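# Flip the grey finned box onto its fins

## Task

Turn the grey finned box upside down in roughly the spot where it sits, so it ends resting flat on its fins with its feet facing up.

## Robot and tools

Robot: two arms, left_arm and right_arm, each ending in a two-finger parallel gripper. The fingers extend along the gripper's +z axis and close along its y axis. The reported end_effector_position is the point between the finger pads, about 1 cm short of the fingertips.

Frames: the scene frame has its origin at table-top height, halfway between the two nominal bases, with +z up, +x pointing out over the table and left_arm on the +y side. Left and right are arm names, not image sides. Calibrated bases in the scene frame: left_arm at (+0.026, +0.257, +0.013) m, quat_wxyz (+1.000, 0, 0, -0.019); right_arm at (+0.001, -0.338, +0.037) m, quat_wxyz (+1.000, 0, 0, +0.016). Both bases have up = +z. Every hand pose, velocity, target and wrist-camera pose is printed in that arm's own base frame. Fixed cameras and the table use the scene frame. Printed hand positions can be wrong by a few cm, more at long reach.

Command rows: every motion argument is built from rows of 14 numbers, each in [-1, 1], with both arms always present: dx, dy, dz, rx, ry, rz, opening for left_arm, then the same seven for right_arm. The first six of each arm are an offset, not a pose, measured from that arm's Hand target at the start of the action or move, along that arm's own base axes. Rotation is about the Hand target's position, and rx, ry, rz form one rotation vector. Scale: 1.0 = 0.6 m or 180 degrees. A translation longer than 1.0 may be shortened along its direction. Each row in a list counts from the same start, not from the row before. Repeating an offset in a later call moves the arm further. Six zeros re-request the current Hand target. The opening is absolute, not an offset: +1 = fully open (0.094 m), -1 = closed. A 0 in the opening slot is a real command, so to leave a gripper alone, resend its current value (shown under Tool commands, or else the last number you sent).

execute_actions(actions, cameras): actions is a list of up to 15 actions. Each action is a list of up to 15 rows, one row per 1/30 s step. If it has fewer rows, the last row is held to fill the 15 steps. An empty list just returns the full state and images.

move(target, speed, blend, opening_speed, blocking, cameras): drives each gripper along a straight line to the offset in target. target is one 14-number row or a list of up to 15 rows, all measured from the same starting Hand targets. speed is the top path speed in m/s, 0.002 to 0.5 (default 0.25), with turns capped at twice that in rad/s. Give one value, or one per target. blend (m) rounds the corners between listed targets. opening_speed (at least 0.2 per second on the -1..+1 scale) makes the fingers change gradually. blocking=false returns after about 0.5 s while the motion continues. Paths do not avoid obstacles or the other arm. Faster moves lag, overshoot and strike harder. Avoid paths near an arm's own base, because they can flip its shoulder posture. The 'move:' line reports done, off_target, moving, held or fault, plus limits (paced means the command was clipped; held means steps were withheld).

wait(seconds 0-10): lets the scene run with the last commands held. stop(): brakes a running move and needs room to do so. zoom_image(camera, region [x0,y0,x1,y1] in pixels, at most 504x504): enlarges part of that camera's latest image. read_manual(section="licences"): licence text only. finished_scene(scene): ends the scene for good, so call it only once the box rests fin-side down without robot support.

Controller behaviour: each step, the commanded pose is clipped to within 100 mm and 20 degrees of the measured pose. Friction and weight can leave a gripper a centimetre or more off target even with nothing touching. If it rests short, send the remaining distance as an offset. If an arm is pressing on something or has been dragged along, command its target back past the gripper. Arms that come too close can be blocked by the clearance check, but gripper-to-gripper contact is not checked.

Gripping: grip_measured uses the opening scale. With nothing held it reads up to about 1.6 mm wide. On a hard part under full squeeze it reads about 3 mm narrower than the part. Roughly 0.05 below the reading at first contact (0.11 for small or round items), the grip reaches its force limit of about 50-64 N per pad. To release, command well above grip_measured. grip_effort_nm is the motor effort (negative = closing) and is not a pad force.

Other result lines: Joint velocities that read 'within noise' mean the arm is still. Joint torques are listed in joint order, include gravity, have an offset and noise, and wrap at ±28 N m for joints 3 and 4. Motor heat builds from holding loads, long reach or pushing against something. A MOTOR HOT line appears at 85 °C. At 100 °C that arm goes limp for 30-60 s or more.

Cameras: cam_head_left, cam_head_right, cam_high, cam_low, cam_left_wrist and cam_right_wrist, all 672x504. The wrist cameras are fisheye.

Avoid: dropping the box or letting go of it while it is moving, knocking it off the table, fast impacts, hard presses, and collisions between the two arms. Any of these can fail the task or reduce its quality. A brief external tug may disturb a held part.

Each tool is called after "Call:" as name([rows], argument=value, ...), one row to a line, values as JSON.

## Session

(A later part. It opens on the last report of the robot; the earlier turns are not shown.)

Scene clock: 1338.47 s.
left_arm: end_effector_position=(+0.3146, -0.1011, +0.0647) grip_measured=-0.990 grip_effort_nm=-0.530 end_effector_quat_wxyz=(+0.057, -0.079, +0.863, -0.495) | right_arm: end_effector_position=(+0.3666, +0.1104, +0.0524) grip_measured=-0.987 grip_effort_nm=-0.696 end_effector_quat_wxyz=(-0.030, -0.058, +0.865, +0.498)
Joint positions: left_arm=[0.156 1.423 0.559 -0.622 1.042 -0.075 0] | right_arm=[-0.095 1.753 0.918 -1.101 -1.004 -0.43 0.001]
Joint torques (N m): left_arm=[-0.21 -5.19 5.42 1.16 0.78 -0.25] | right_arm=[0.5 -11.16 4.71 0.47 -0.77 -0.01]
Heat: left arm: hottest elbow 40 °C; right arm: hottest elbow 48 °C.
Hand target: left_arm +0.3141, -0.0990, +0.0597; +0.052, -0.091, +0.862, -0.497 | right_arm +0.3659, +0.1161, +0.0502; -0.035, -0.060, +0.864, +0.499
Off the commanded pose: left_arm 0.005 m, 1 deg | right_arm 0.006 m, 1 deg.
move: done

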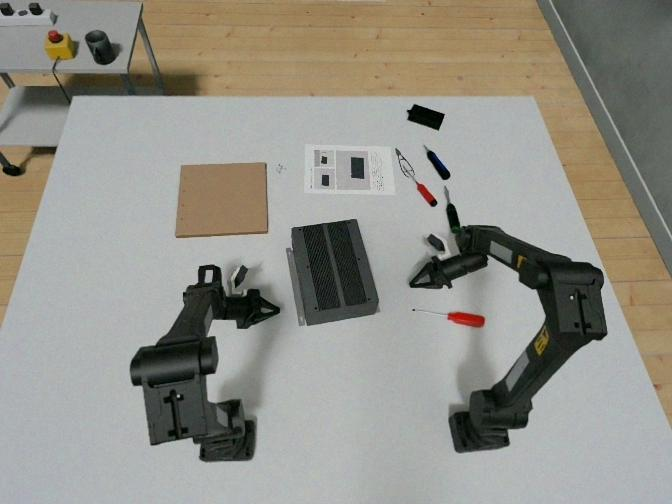

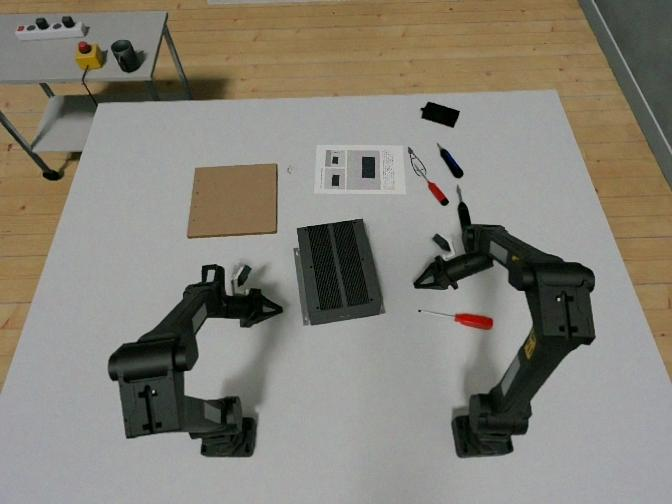

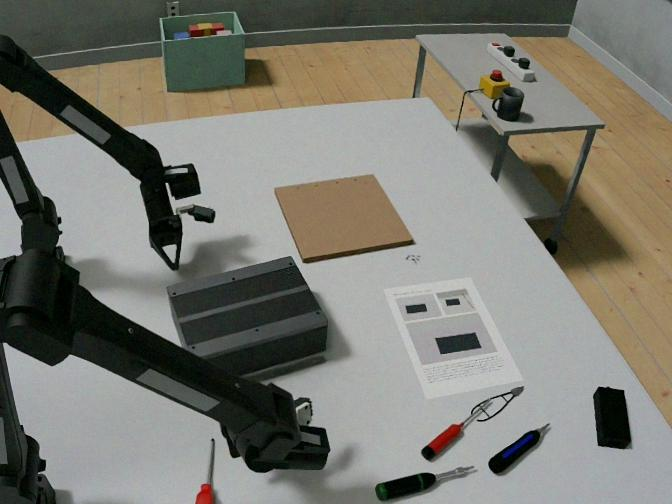

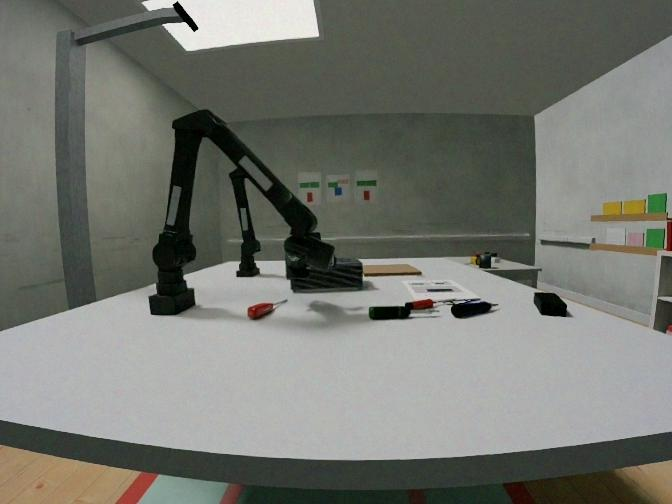

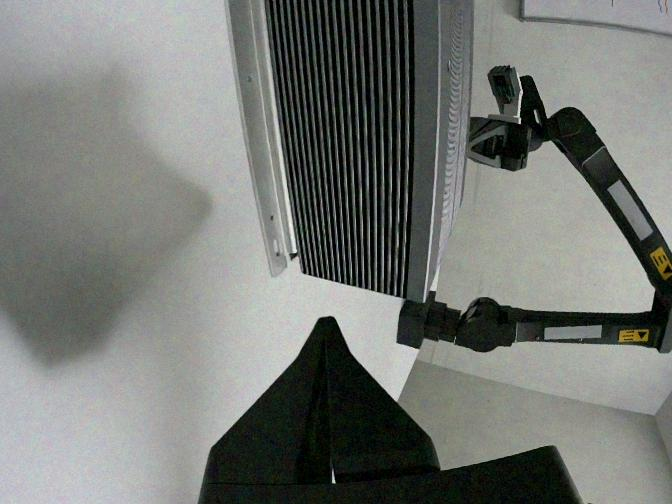

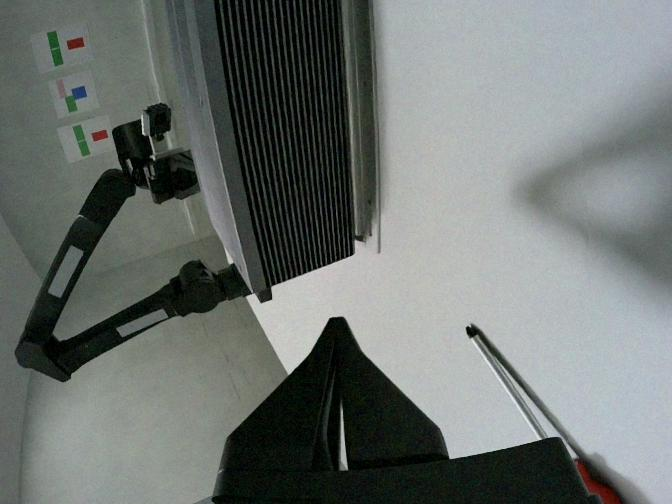

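Call:
move(target=[0.0278,-0.0828,-0.035,0,0,0,-1, -0.0337,0.1443,-0.0533,0,0,0,-1], speed=0.1, cameras=["cam_head_left","cam_left_wrist","cam_right_wrist"])

Scene clock: 1380.67 s.
left_arm: end_effector_position=(+0.3340, -0.1454, +0.0464) grip_measured=-0.990 grip_effort_nm=-0.530 end_effector_quat_wxyz=(+0.063, -0.086, +0.861, -0.498) | right_arm: end_effector_position=(+0.3451, +0.1982, +0.0141) grip_measured=-0.987 grip_effort_nm=-0.696 end_effector_quat_wxyz=(-0.040, -0.053, +0.864, +0.500)
Joint positions: left_arm=[0.002 1.48 0.519 -0.241 1.01 -0.403 0] | right_arm=[0.138 1.753 0.773 -0.596 -1.05 0.012 0.001]
Joint torques (N m): left_arm=[-1.73 -5.3 5.18 1.73 0.49 -0.23] | right_arm=[0.09 -11.87 4.34 0.91 -0.58 0]
Heat: left arm: hottest elbow 39 °C; right arm: hottest elbow 42 °C.
Hand target: left_arm +0.3308, -0.1486, +0.0387; +0.052, -0.091, +0.862, -0.497 | right_arm +0.3455, +0.2027, +0.0182; -0.035, -0.060, +0.864, +0.499
Off the commanded pose: left_arm 0.009 m, 1 deg | right_arm 0.006 m, 1 deg.
move: done
Images, in order: cam_head_left, cam_left_wrist, cam_right_wrist.

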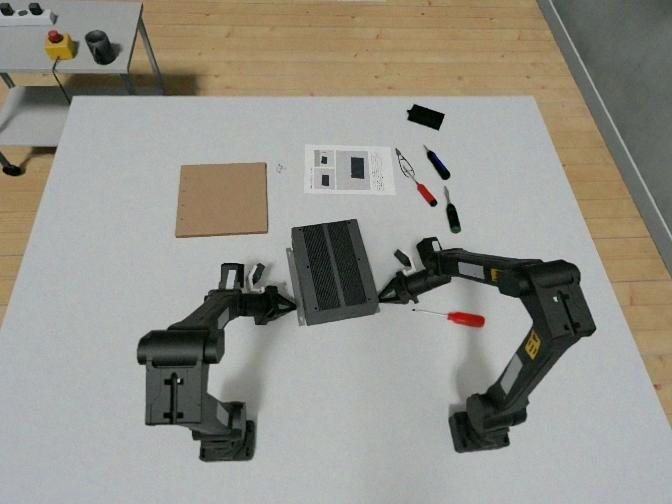

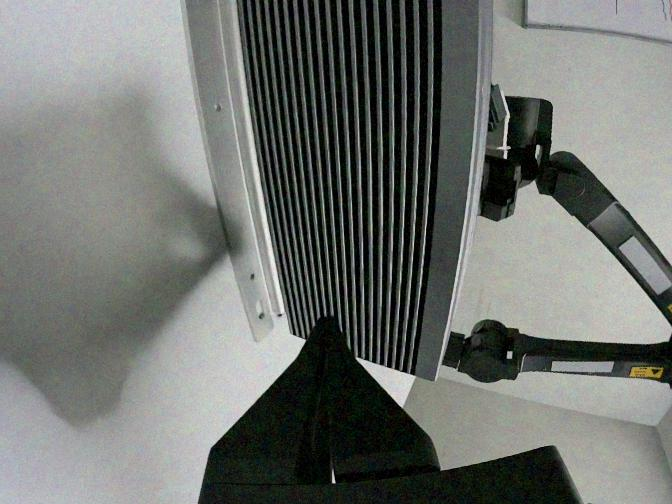

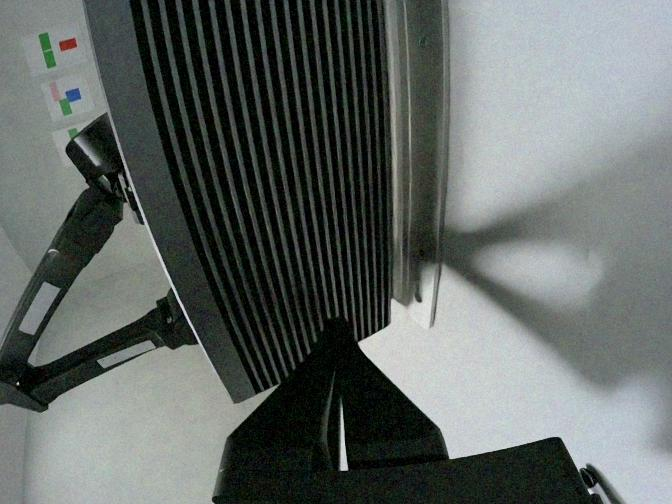

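Call:
move(target=[0.0055,-0.0261,0,0,0,0,-1, -0.0037,0.0264,0,0,0,0,-1], speed=0.03, cameras=["cam_left_wrist","cam_right_wrist"])

Scene clock: 1388.23 s.
left_arm: end_effector_position=(+0.3373, -0.1612, +0.0467) grip_measured=-0.990 grip_effort_nm=-0.535 end_effector_quat_wxyz=(+0.063, -0.085, +0.861, -0.498) | right_arm: end_effector_position=(+0.3460, +0.2049, +0.0124) grip_measured=-0.987 grip_effort_nm=-0.691 end_effector_quat_wxyz=(-0.036, -0.043, +0.866, +0.497)
Joint positions: left_arm=[-0.05 1.484 0.515 -0.159 0.99 -0.49 0] | right_arm=[0.158 1.744 0.756 -0.521 -1.042 0.095 0.001]
Joint torques (N m): left_arm=[-1.73 -5.48 5.23 1.92 0.46 -0.26] | right_arm=[2.02 -12.16 4.52 1.07 -0.86 0]
Hand target: left_arm +0.3341, -0.1643, +0.0387; +0.052, -0.091, +0.862, -0.497 | right_arm +0.3435, +0.2185, +0.0183; -0.035, -0.061, +0.864, +0.499
Off the commanded pose: left_arm 0.009 m, 1 deg | right_arm 0.015 m, 2 deg.
move: off_target (right_arm)
Images, in order: cam_left_wrist, cam_right_wrist.

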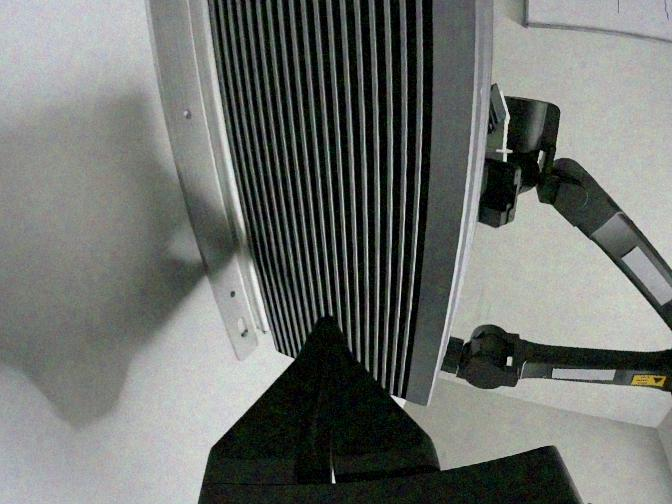

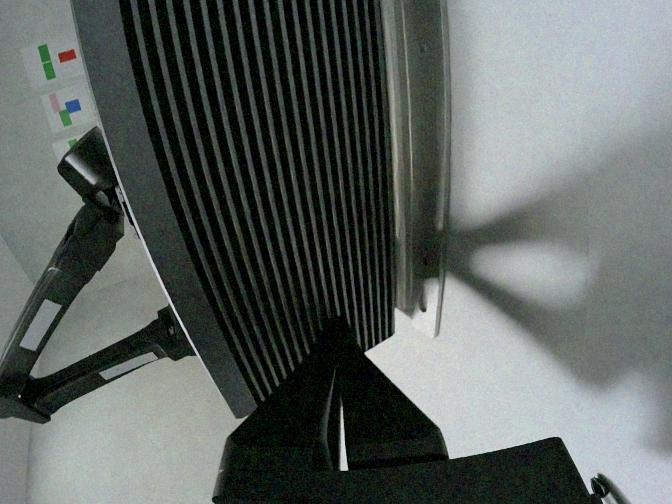

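Call:
move(target=[0.0055,-0.0261,0,0,0,0,-1, 0,0,0,0,0,0,-1], speed=0.03, cameras=["cam_left_wrist"])

Scene clock: 1394.87 s.
left_arm: end_effector_position=(+0.3401, -0.1679, +0.0439) grip_measured=-0.990 grip_effort_nm=-0.535 end_effector_quat_wxyz=(+0.063, -0.099, +0.861, -0.495) | right_arm: end_effector_position=(+0.3460, +0.2049, +0.0124) grip_measured=-0.987 grip_effort_nm=-0.696 end_effector_quat_wxyz=(-0.037, -0.042, +0.866, +0.497)
Joint positions: left_arm=[-0.076 1.489 0.507 -0.097 0.964 -0.566 0] | right_arm=[0.158 1.744 0.756 -0.521 -1.042 0.096 0.001]
Joint torques (N m): left_arm=[-3.66 -5.25 5.72 2.45 0.6 -0.26] | right_arm=[1.9 -12.1 4.49 1.29 -0.86 0]
Hand target: left_arm +0.3375, -0.1799, +0.0388; +0.052, -0.091, +0.862, -0.497 | right_arm +0.3435, +0.2185, +0.0183; -0.035, -0.060, +0.864, +0.499
Off the commanded pose: left_arm 0.013 m, 2 deg | right_arm 0.015 m, 2 deg.
move: off_target (left_arm, right_arm)
Images, in order: cam_left_wrist.

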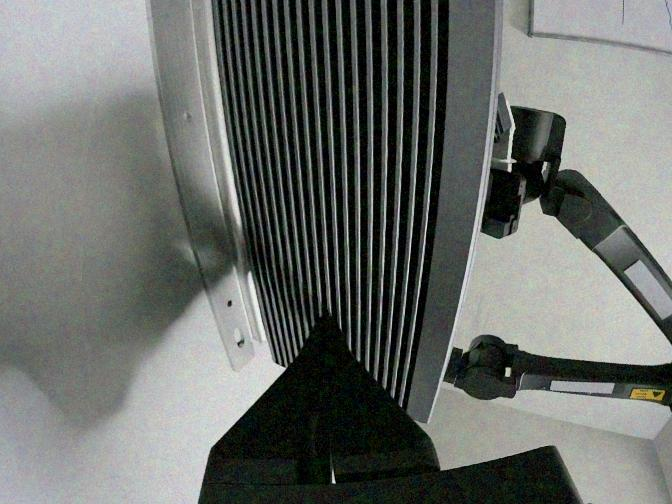

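Call:
move(target=[0.0087,-0.0408,0,0,0,0,-1, -0.0058,0.0413,0,0,0,0,-1], speed=0.04, cameras=["cam_left_wrist","cam_right_wrist"])

Scene clock: 1403.10 s.
left_arm: end_effector_position=(+0.3474, -0.1672, +0.0441) grip_measured=-0.990 grip_effort_nm=-0.535 end_effector_quat_wxyz=(+0.070, -0.129, +0.857, -0.494) | right_arm: end_effector_position=(+0.3474, +0.2064, +0.0101) grip_measured=-0.987 grip_effort_nm=-0.691 end_effector_quat_wxyz=(-0.029, -0.016, +0.871, +0.490)
Joint positions: left_arm=[-0.079 1.489 0.495 -0.02 0.939 -0.666 0] | right_arm=[0.167 1.725 0.724 -0.423 -1.019 0.212 0.001]
Joint torques (N m): left_arm=[-9.29 -4.66 6.75 2.99 0.19 -0.28] | right_arm=[6.24 -10.99 5.33 1.89 -1.46 0.01]
Hand target: left_arm +0.3428, -0.2044, +0.0388; +0.052, -0.091, +0.862, -0.497 | right_arm +0.3400, +0.2433, +0.0183; -0.035, -0.061, +0.864, +0.499
Off the commanded pose: left_arm 0.038 m, 5 deg | right_arm 0.038 m, 5 deg.
move: off_target (left_arm, right_arm)
Images, in order: cam_left_wrist, cam_right_wrist.

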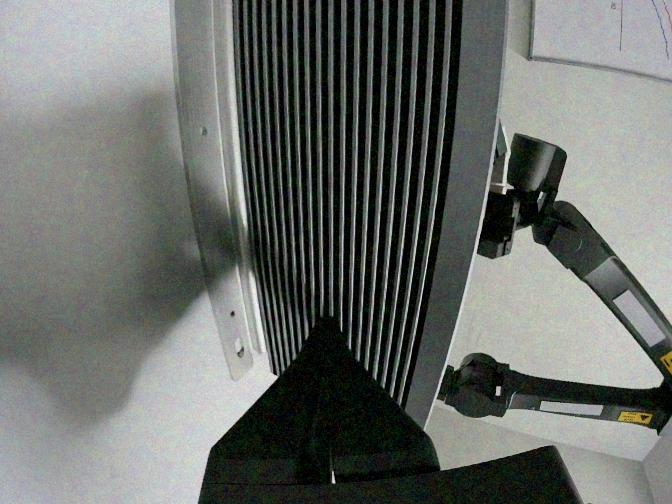

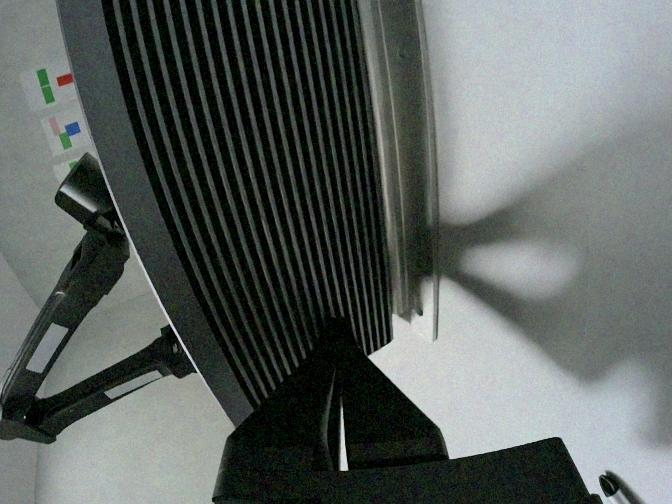

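Call:
move([
  [0.0052,-0.0245,0,0,0,0,-1, -0.0035,0.0248,0,0,0,0,-1],
  [0.0052,-0.0245,0.0667,0,0,0,-1, -0.0035,0.0248,0.0667,0,0,0,-1],
], speed=[0.04,0.05], blend=0.01)

Scene clock: 1415.23 s.
left_arm: end_effector_position=(+0.3461, -0.1684, +0.0463) grip_measured=-0.990 grip_effort_nm=-0.530 end_effector_quat_wxyz=(+0.066, -0.157, +0.871, -0.461) | right_arm: end_effector_position=(+0.3401, +0.2060, +0.0115) grip_measured=-0.987 grip_effort_nm=-0.691 end_effector_quat_wxyz=(-0.038, +0.004, +0.888, +0.459)
Joint positions: left_arm=[-0.111 1.438 0.5 -0.087 0.846 -0.719 0] | right_arm=[0.187 1.681 0.708 -0.444 -0.948 0.274 0.001]
Joint torques (N m): left_arm=[-9.93 -9.11 9.5 1.47 3.08 -0.29] | right_arm=[7.47 -15.85 7.38 0.32 -4.23 0.02]
Hand target: left_arm +0.3459, -0.2191, +0.0788; +0.052, -0.091, +0.861, -0.497 | right_arm +0.3377, +0.2581, +0.0582; -0.035, -0.060, +0.864, +0.499
Off the commanded pose: left_arm 0.060 m, 9 deg | right_arm 0.070 m, 9 deg.
move: off_target (left_arm, right_arm); blend cut to 0.0095 m at target 1

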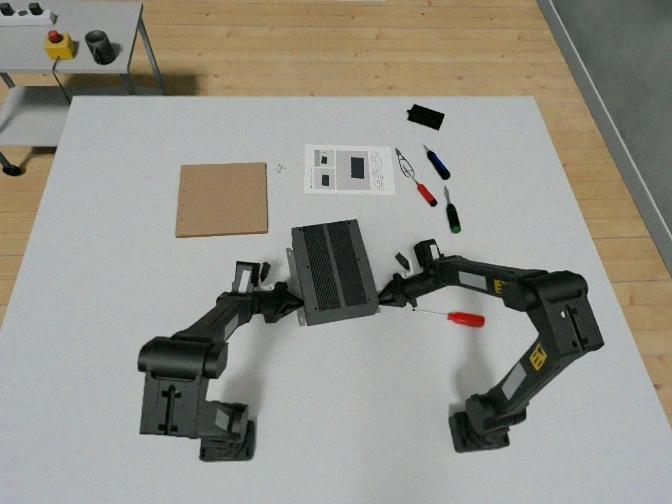

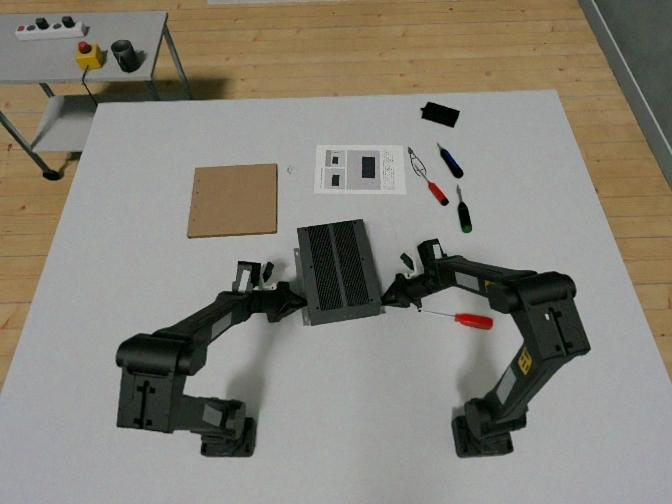

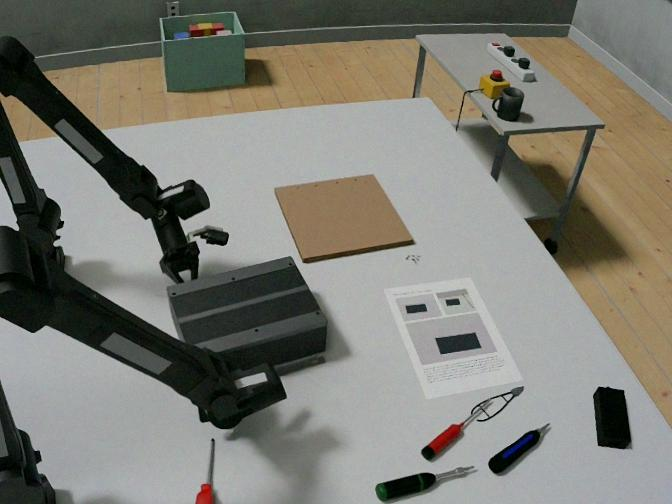

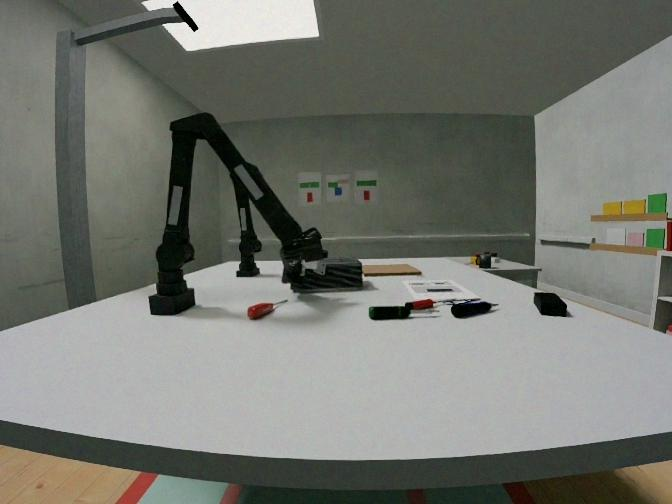

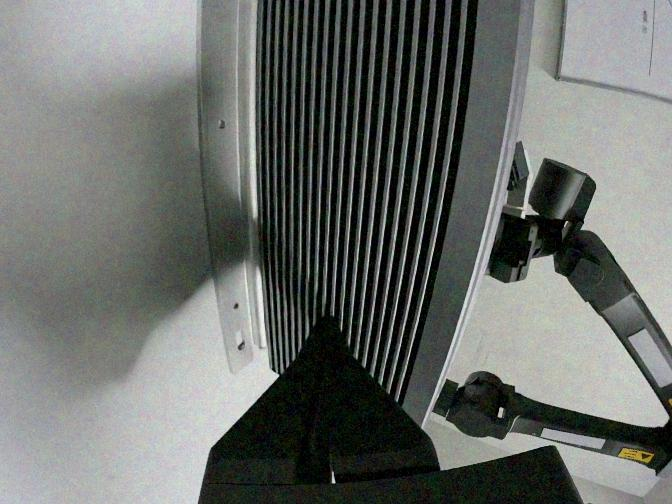

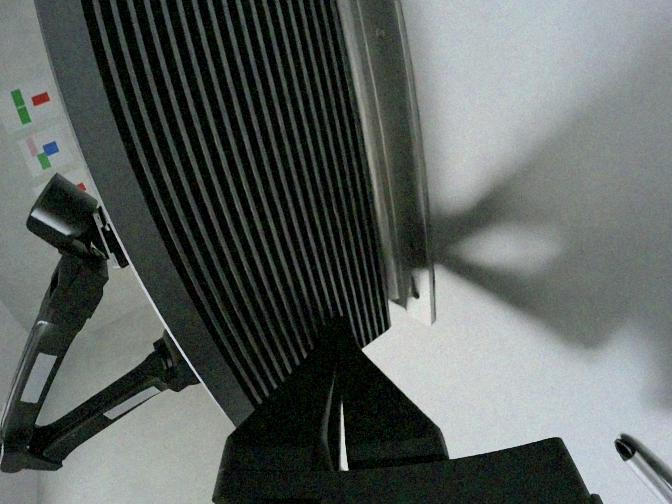

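Call:
move(target=[0.0052,-0.0245,0.025,0,0,0,-1, -0.0035,0.0248,0.025,0,0,0,-1], speed=0.04, cameras=["cam_low","cam_left_wrist"])

Call:
zoom_image(camera="cam_low", region=[270, 240, 380, 310])

Scene clock: 1440.83 s.
left_arm: end_effector_position=(+0.3439, -0.1698, +0.0504) grip_measured=-0.990 grip_effort_nm=-0.525 end_effector_quat_wxyz=(+0.061, -0.174, +0.874, -0.450) | right_arm: end_effector_position=(+0.3379, +0.2058, +0.0162) grip_measured=-0.987 grip_effort_nm=-0.691 end_effector_quat_wxyz=(-0.044, +0.020, +0.893, +0.447)
Joint positions: left_arm=[-0.126 1.407 0.5 -0.117 0.813 -0.759 0] | right_arm=[0.195 1.654 0.705 -0.465 -0.923 0.316 0.001]
Joint torques (N m): left_arm=[-11.75 -9.11 11.14 1.87 3.58 -0.34] | right_arm=[9.82 -16.38 7.8 1.1 -5.09 0.12]
Heat: left arm: hottest elbow 42 °C; right arm: hottest wrist yaw 49 °C.
Hand target: left_arm +0.3490, -0.2339, +0.0937; +0.052, -0.091, +0.862, -0.497 | right_arm +0.3358, +0.2730, +0.0733; -0.035, -0.060, +0.864, +0.499
Off the commanded pose: left_arm 0.077 m, 11 deg | right_arm 0.088 m, 11 deg.
move: off_target (left_arm, right_arm)
Images, in order: cam_low, cam_left_wrist.

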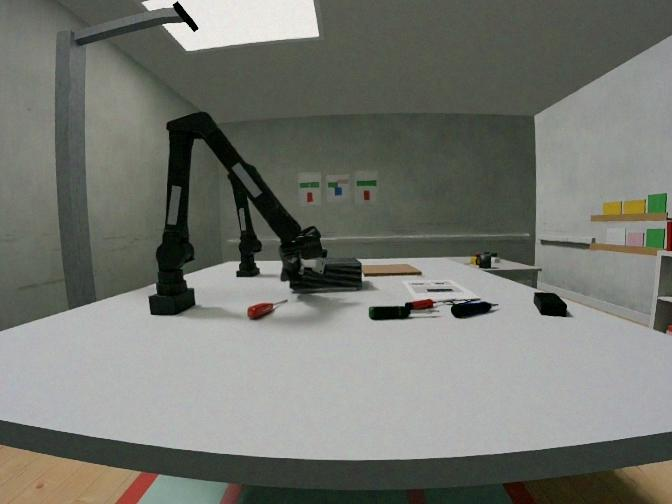

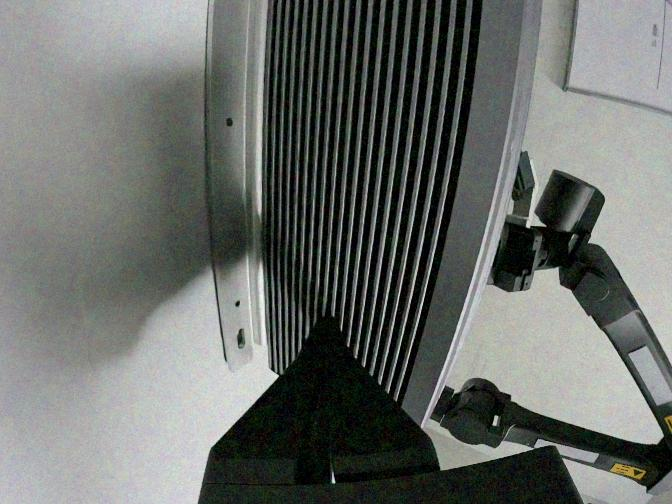

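Scaled by 4.582.

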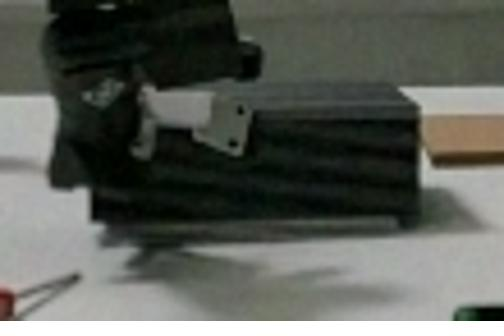

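Call:
move(target=[0.008,0.002,0.05,-0.109,-0.023,0,-1, 0.008,0.001,0.05,0.110,0.0155,0,-1], speed=0.06, cameras=["cam_low","cam_left_wrist","cam_right_wrist"])

Scene clock: 1483.70 s.
left_arm: end_effector_position=(+0.3827, -0.1573, +0.0961) grip_measured=-0.990 grip_effort_nm=-0.505 end_effector_quat_wxyz=(+0.121, -0.185, +0.771, -0.597) | right_arm: end_effector_position=(+0.3327, +0.2213, +0.0660) grip_measured=-0.988 grip_effort_nm=-0.672 end_effector_quat_wxyz=(-0.064, +0.047, +0.781, +0.619)
Joint positions: left_arm=[-0.02 1.503 0.439 0.519 1.05 -1.123 0] | right_arm=[0.159 1.654 0.605 -0.059 -1.317 0.638 0.001]
Joint torques (N m): left_arm=[-13.86 -8.35 6.49 3.88 4.6 -0.3] | right_arm=[9 -11.93 9.06 3.32 -2.59 -0.14]
Heat: left arm: hottest wrist yaw 63 °C; right arm: hottest wrist yaw 79 °C.
Hand target: left_arm +0.3538, -0.2326, +0.1238; +0.067, -0.081, +0.762, -0.639 | right_arm +0.3405, +0.2736, +0.1033; -0.045, -0.053, +0.764, +0.642
Off the commanded pose: left_arm 0.085 m, 14 deg | right_arm 0.065 m, 12 deg.
move: off_target (left_arm, right_arm)
Images, in order: cam_low, cam_left_wrist, cam_right_wrist.

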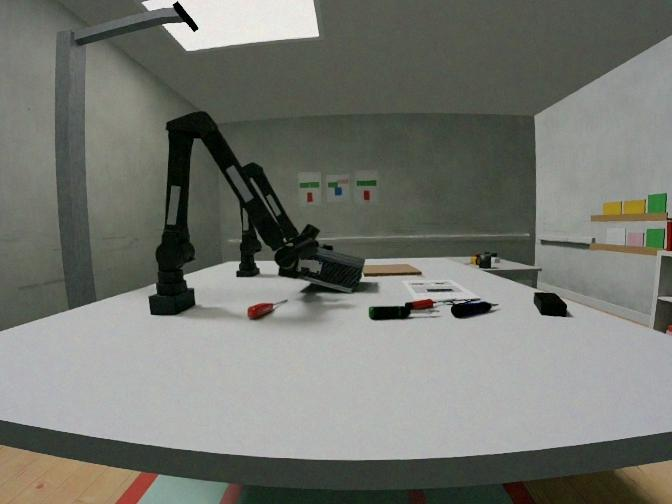

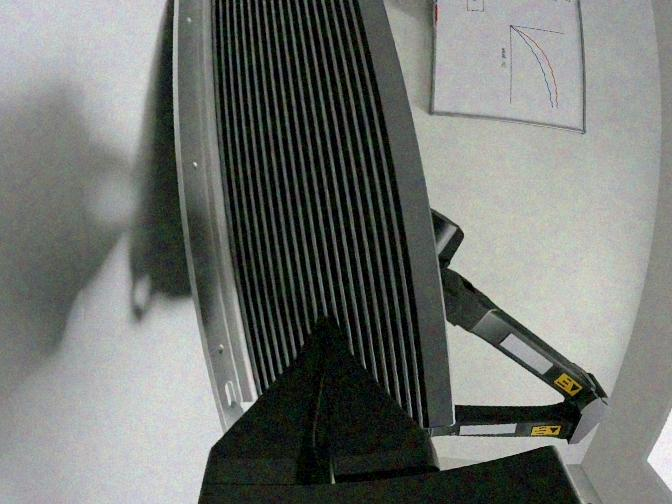

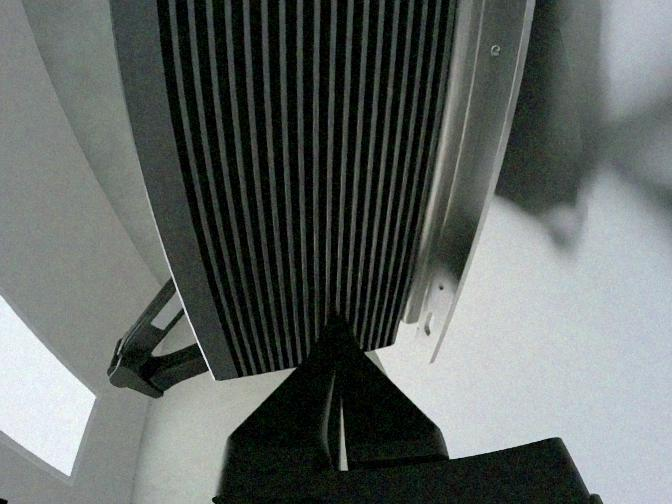

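Call:
move(target=[0.03,0.0,0.12,0,0,0,-1, 0.02,0.0,0.12,0,0,0,-1], speed=0.1, cameras=["cam_low","cam_left_wrist"])

Scene clock: 1493.77 s.
left_arm: end_effector_position=(+0.3890, -0.1587, +0.1422) grip_measured=-0.990 grip_effort_nm=-0.501 end_effector_quat_wxyz=(+0.099, -0.196, +0.767, -0.603) | right_arm: end_effector_position=(+0.3280, +0.2207, +0.1164) grip_measured=-0.988 grip_effort_nm=-0.672 end_effector_quat_wxyz=(-0.073, +0.054, +0.780, +0.619)
Joint positions: left_arm=[-0.019 1.364 0.503 0.3 1.072 -1.154 0] | right_arm=[0.159 1.498 0.629 -0.256 -1.322 0.645 0.001]
Joint torques (N m): left_arm=[-13.68 -11.16 10.95 2.17 3.92 -0.19] | right_arm=[7.94 -11.75 14.37 2.13 -2.55 -0.18]
Heat: left arm: hottest wrist yaw 72 °C; right arm: hottest wrist yaw 67 °C.
Hand target: left_arm +0.3718, -0.2326, +0.1958; +0.067, -0.081, +0.762, -0.639 | right_arm +0.3526, +0.2736, +0.1753; -0.045, -0.053, +0.764, +0.642
Off the commanded pose: left_arm 0.093 m, 14 deg | right_arm 0.083 m, 13 deg.
move: off_target (left_arm, right_arm); limits=paced
Images, in order: cam_low, cam_left_wrist.

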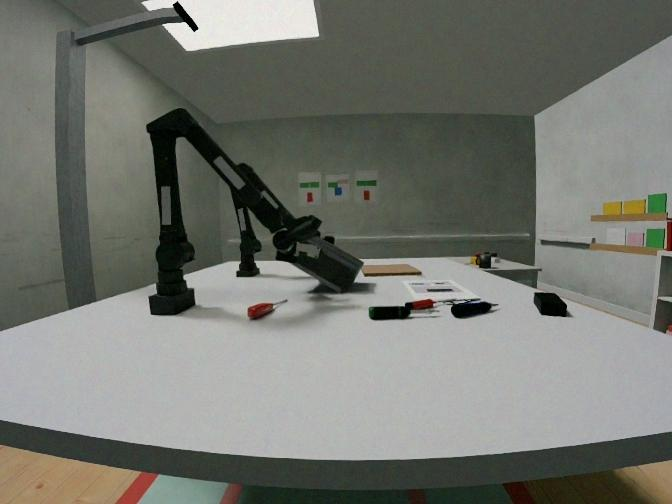

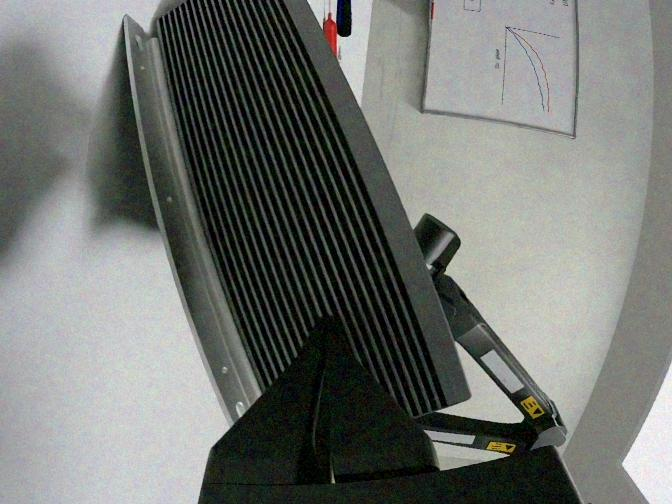

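Call:
move(target=[0.01,0.0,0.1,0,0,0,-1, 0.0,0.0,0.1,0,0,0,-1], speed=0.1, cameras=["cam_low","cam_left_wrist"])

Scene clock: 1501.93 s.
left_arm: end_effector_position=(+0.4032, -0.1593, +0.2019) grip_measured=-0.990 grip_effort_nm=-0.501 end_effector_quat_wxyz=(+0.102, -0.192, +0.766, -0.604) | right_arm: end_effector_position=(+0.3298, +0.2238, +0.1740) grip_measured=-0.988 grip_effort_nm=-0.676 end_effector_quat_wxyz=(-0.077, +0.048, +0.777, +0.623)
Joint positions: left_arm=[-0.019 1.249 0.611 0.089 1.075 -1.154 0] | right_arm=[0.165 1.372 0.701 -0.453 -1.333 0.641 0.001]
Joint torques (N m): left_arm=[-13.27 -10.64 12 1.76 3.94 -0.14] | right_arm=[7.06 -9.93 15.98 2.36 -2.07 -0.15]
Heat: left arm: hottest wrist yaw 74 °C; right arm: hottest wrist yaw 62 °C.
Hand target: left_arm +0.3777, -0.2327, +0.2558; +0.067, -0.080, +0.762, -0.639 | right_arm +0.3526, +0.2736, +0.2352; -0.045, -0.053, +0.764, +0.642
Off the commanded pose: left_arm 0.094 m, 14 deg | right_arm 0.082 m, 12 deg.
move: off_target (left_arm, right_arm); limits=paced
Images, in order: cam_low, cam_left_wrist.

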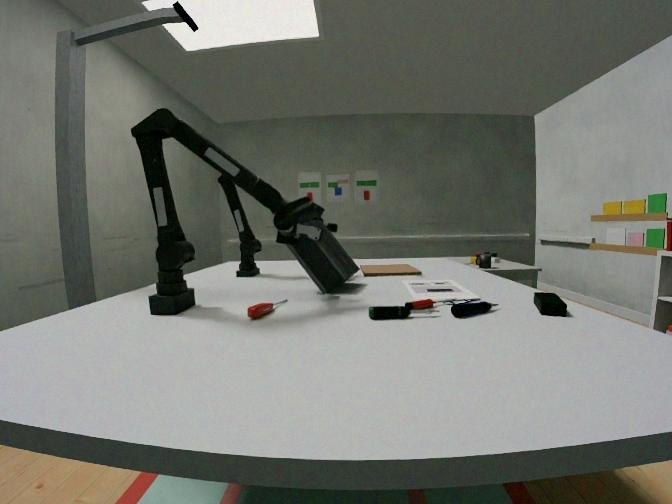

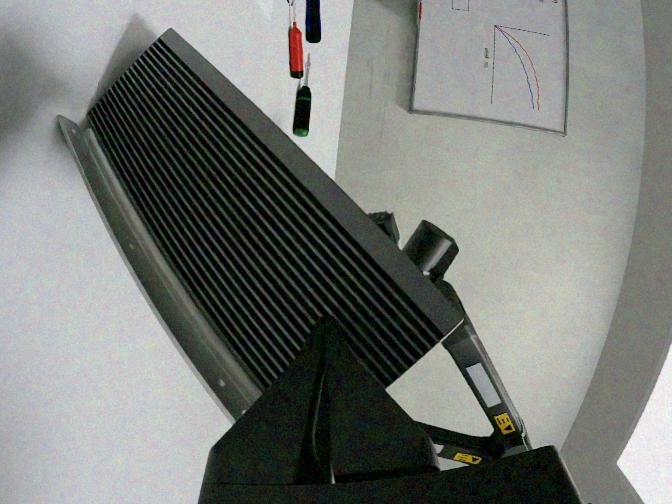

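Call:
move(target=[-0.3,-0.064,0.01,0,0,0,-1, -0.3,-0.042,0.01,0,0,0,-1], speed=0.1, cameras=["cam_low","cam_left_wrist","cam_head_left"])

Scene clock: 1533.17 s.
left_arm: end_effector_position=(+0.2022, -0.2707, +0.2633) grip_measured=-0.990 grip_effort_nm=-0.501 end_effector_quat_wxyz=(+0.074, -0.077, +0.761, -0.640) | right_arm: end_effector_position=(+0.1749, +0.2455, +0.2369) grip_measured=-0.988 grip_effort_nm=-0.676 end_effector_quat_wxyz=(-0.048, -0.044, +0.766, +0.640)
Joint positions: left_arm=[-0.563 0.628 0.37 0.016 0.776 -1.385 0] | right_arm=[0.378 0.756 0.414 -0.299 -1.269 0.97 0.001]
Joint torques (N m): left_arm=[-1.73 -0.62 9.13 1.81 0.06 -0.24] | right_arm=[0.5 -0.62 8.35 2.19 -0.29 -0.03]
Hand target: left_arm +0.1977, -0.2711, +0.2618; +0.067, -0.080, +0.762, -0.639 | right_arm +0.1726, +0.2485, +0.2414; -0.045, -0.054, +0.764, +0.642
Off the commanded pose: left_arm 0.005 m, 1 deg | right_arm 0.006 m, 1 deg.
move: done; limits=paced
Images, in order: cam_head_left, cam_low, cam_left_wrist.

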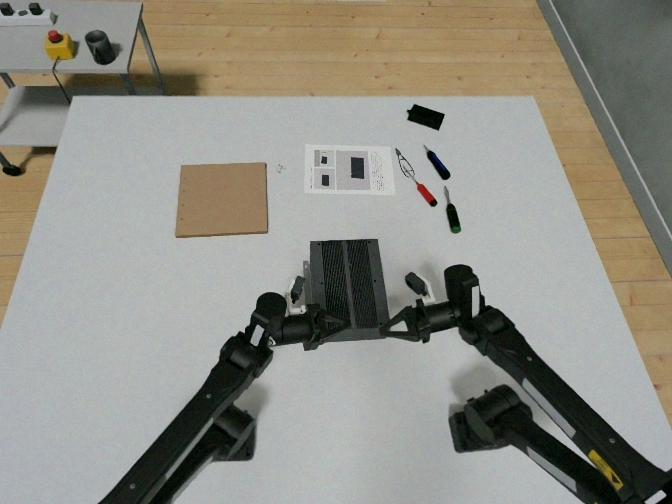

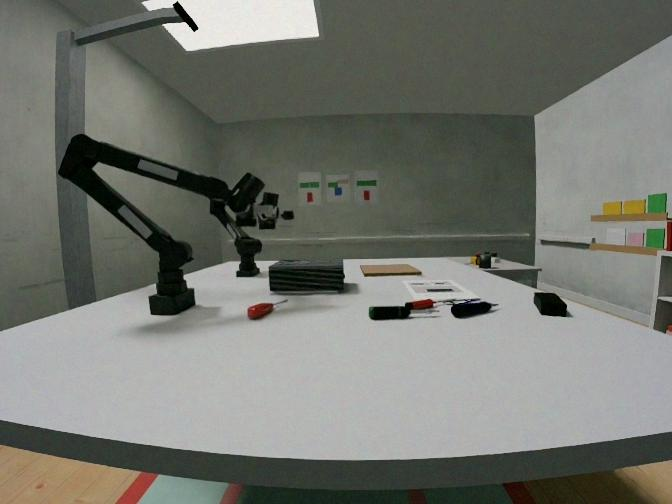

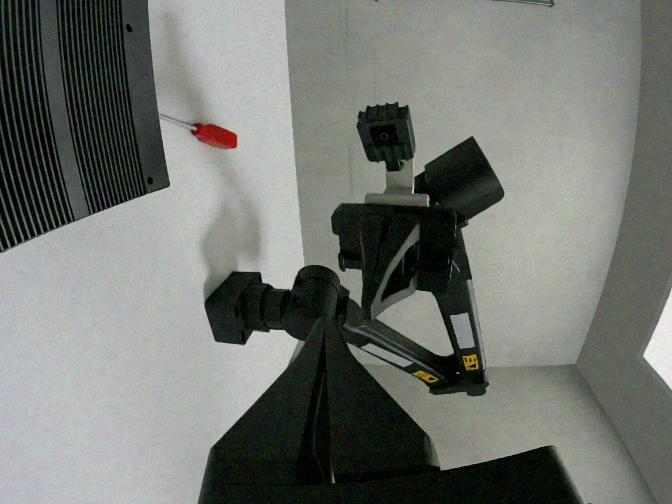

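Call:
move([
  [0.07,0.235,-0.1,0.0273,0.0039,-0.042,-1, 0.079,-0.2475,-0.102,-0.0282,-0.0019,-0.0425,-1],
  [0.122,0.177,-0.361,0.0273,0.0039,-0.042,-1, 0.1357,-0.2025,-0.3723,-0.0282,-0.0019,-0.0425,-1],
], speed=[0.2,0.2], blend=[0.03,0], cameras=["cam_head_left","cam_high","cam_left_wrist","cam_right_wrist"])

Scene clock: 1685.23 s.
left_arm: end_effector_position=(+0.2635, -0.1619, +0.0458) grip_measured=-0.990 grip_effort_nm=-0.501 end_effector_quat_wxyz=(+0.023, -0.037, +0.793, -0.607) | right_arm: end_effector_position=(+0.2496, +0.1241, +0.0178) grip_measured=-0.988 grip_effort_nm=-0.672 end_effector_quat_wxyz=(+0.000, +0.006, +0.795, +0.607)
Joint positions: left_arm=[0.015 1.534 0.382 -0.168 1.298 -0.269 0] | right_arm=[-0.165 1.771 0.534 -0.854 -1.263 -0.535 0.001]
Joint torques (N m): left_arm=[-1.49 -4.25 5.59 1.55 0.82 -0.14] | right_arm=[0.21 -7.06 3.26 -0.34 -0.78 -0.23]
Heat: left arm: hottest elbow 46 °C; right arm: hottest elbow 45 °C.
Hand target: left_arm +0.2708, -0.1648, +0.0451; +0.023, -0.031, +0.793, -0.609 | right_arm +0.2539, +0.1269, +0.0179; -0.002, -0.002, +0.793, +0.609
Off the commanded pose: left_arm 0.008 m, 1 deg | right_arm 0.005 m, 1 deg.
move: done
Images, in order: cam_head_left, cam_high, cam_left_wrist, cam_right_wrist.

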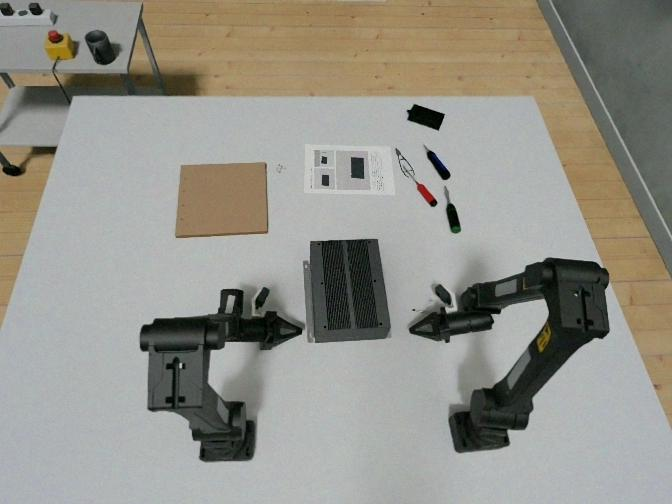

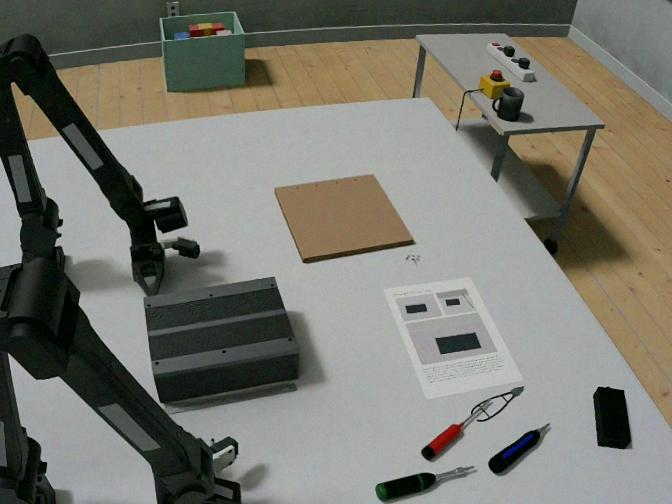

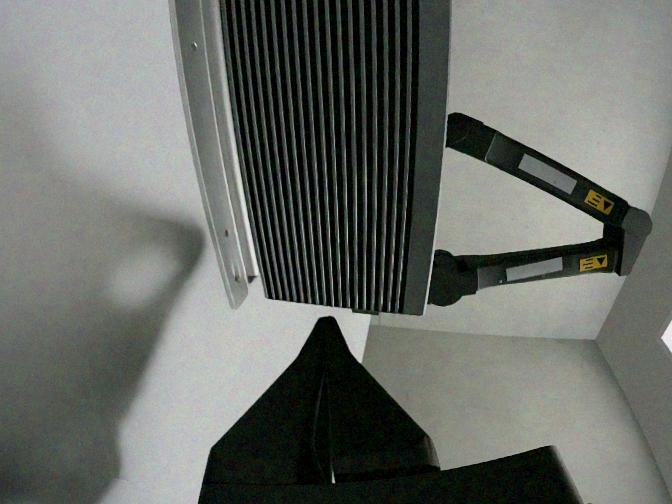

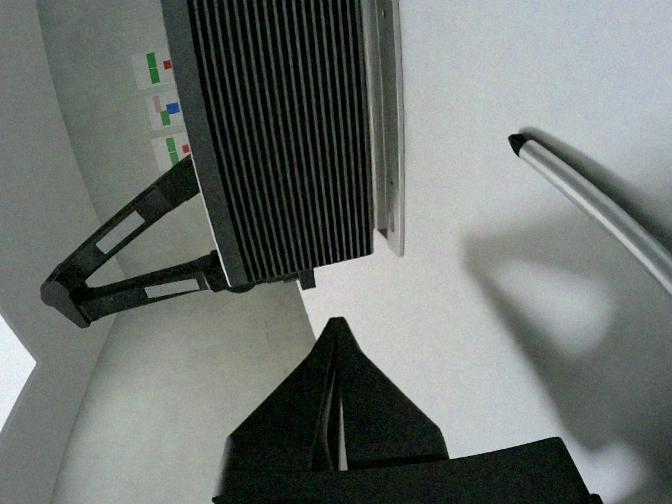

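Call:
move([
  [0.0307,-0.031,0,0,0,0,-1, 0.0343,0.0835,0,0,0,0,-1],
  [0.0413,-0.1682,0,0,0,0,-1, 0.0335,0.2225,0,0,0,0,-1],
], speed=[0.1,0.04], cameras=["cam_left_wrist","cam_right_wrist"])

Scene clock: 1748.67 s.
left_arm: end_effector_position=(+0.2891, -0.1977, +0.0502) grip_measured=-0.990 grip_effort_nm=-0.501 end_effector_quat_wxyz=(+0.059, -0.088, +0.787, -0.608) | right_arm: end_effector_position=(+0.2735, +0.1840, +0.0171) grip_measured=-0.988 grip_effort_nm=-0.676 end_effector_quat_wxyz=(+0.038, +0.085, +0.793, +0.602)
Joint positions: left_arm=[-0.135 1.59 0.289 0.639 1.144 -0.968 0] | right_arm=[0.087 1.704 0.285 0.579 -1.196 0.81 0.001]
Joint torques (N m): left_arm=[-16.26 -1.73 9.58 2.86 -1.08 -0.51] | right_arm=[15.97 -3.84 7.2 2.69 -0.23 0.3]
Heat: left arm: hottest elbow 41 °C; right arm: hottest elbow 40 °C.
Hand target: left_arm +0.2957, -0.2657, +0.0451; +0.023, -0.031, +0.793, -0.608 | right_arm +0.2740, +0.2604, +0.0179; -0.002, -0.002, +0.794, +0.609
Off the commanded pose: left_arm 0.068 m, 8 deg | right_arm 0.076 m, 11 deg.
move: off_target (left_arm, right_arm)
Images, in order: cam_left_wrist, cam_right_wrist.

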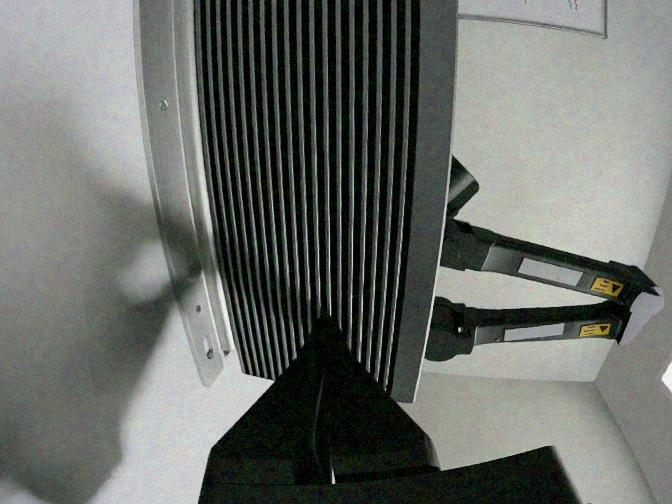

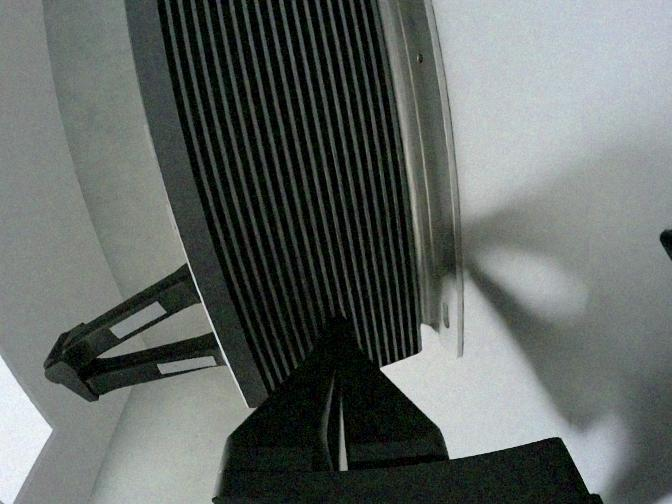

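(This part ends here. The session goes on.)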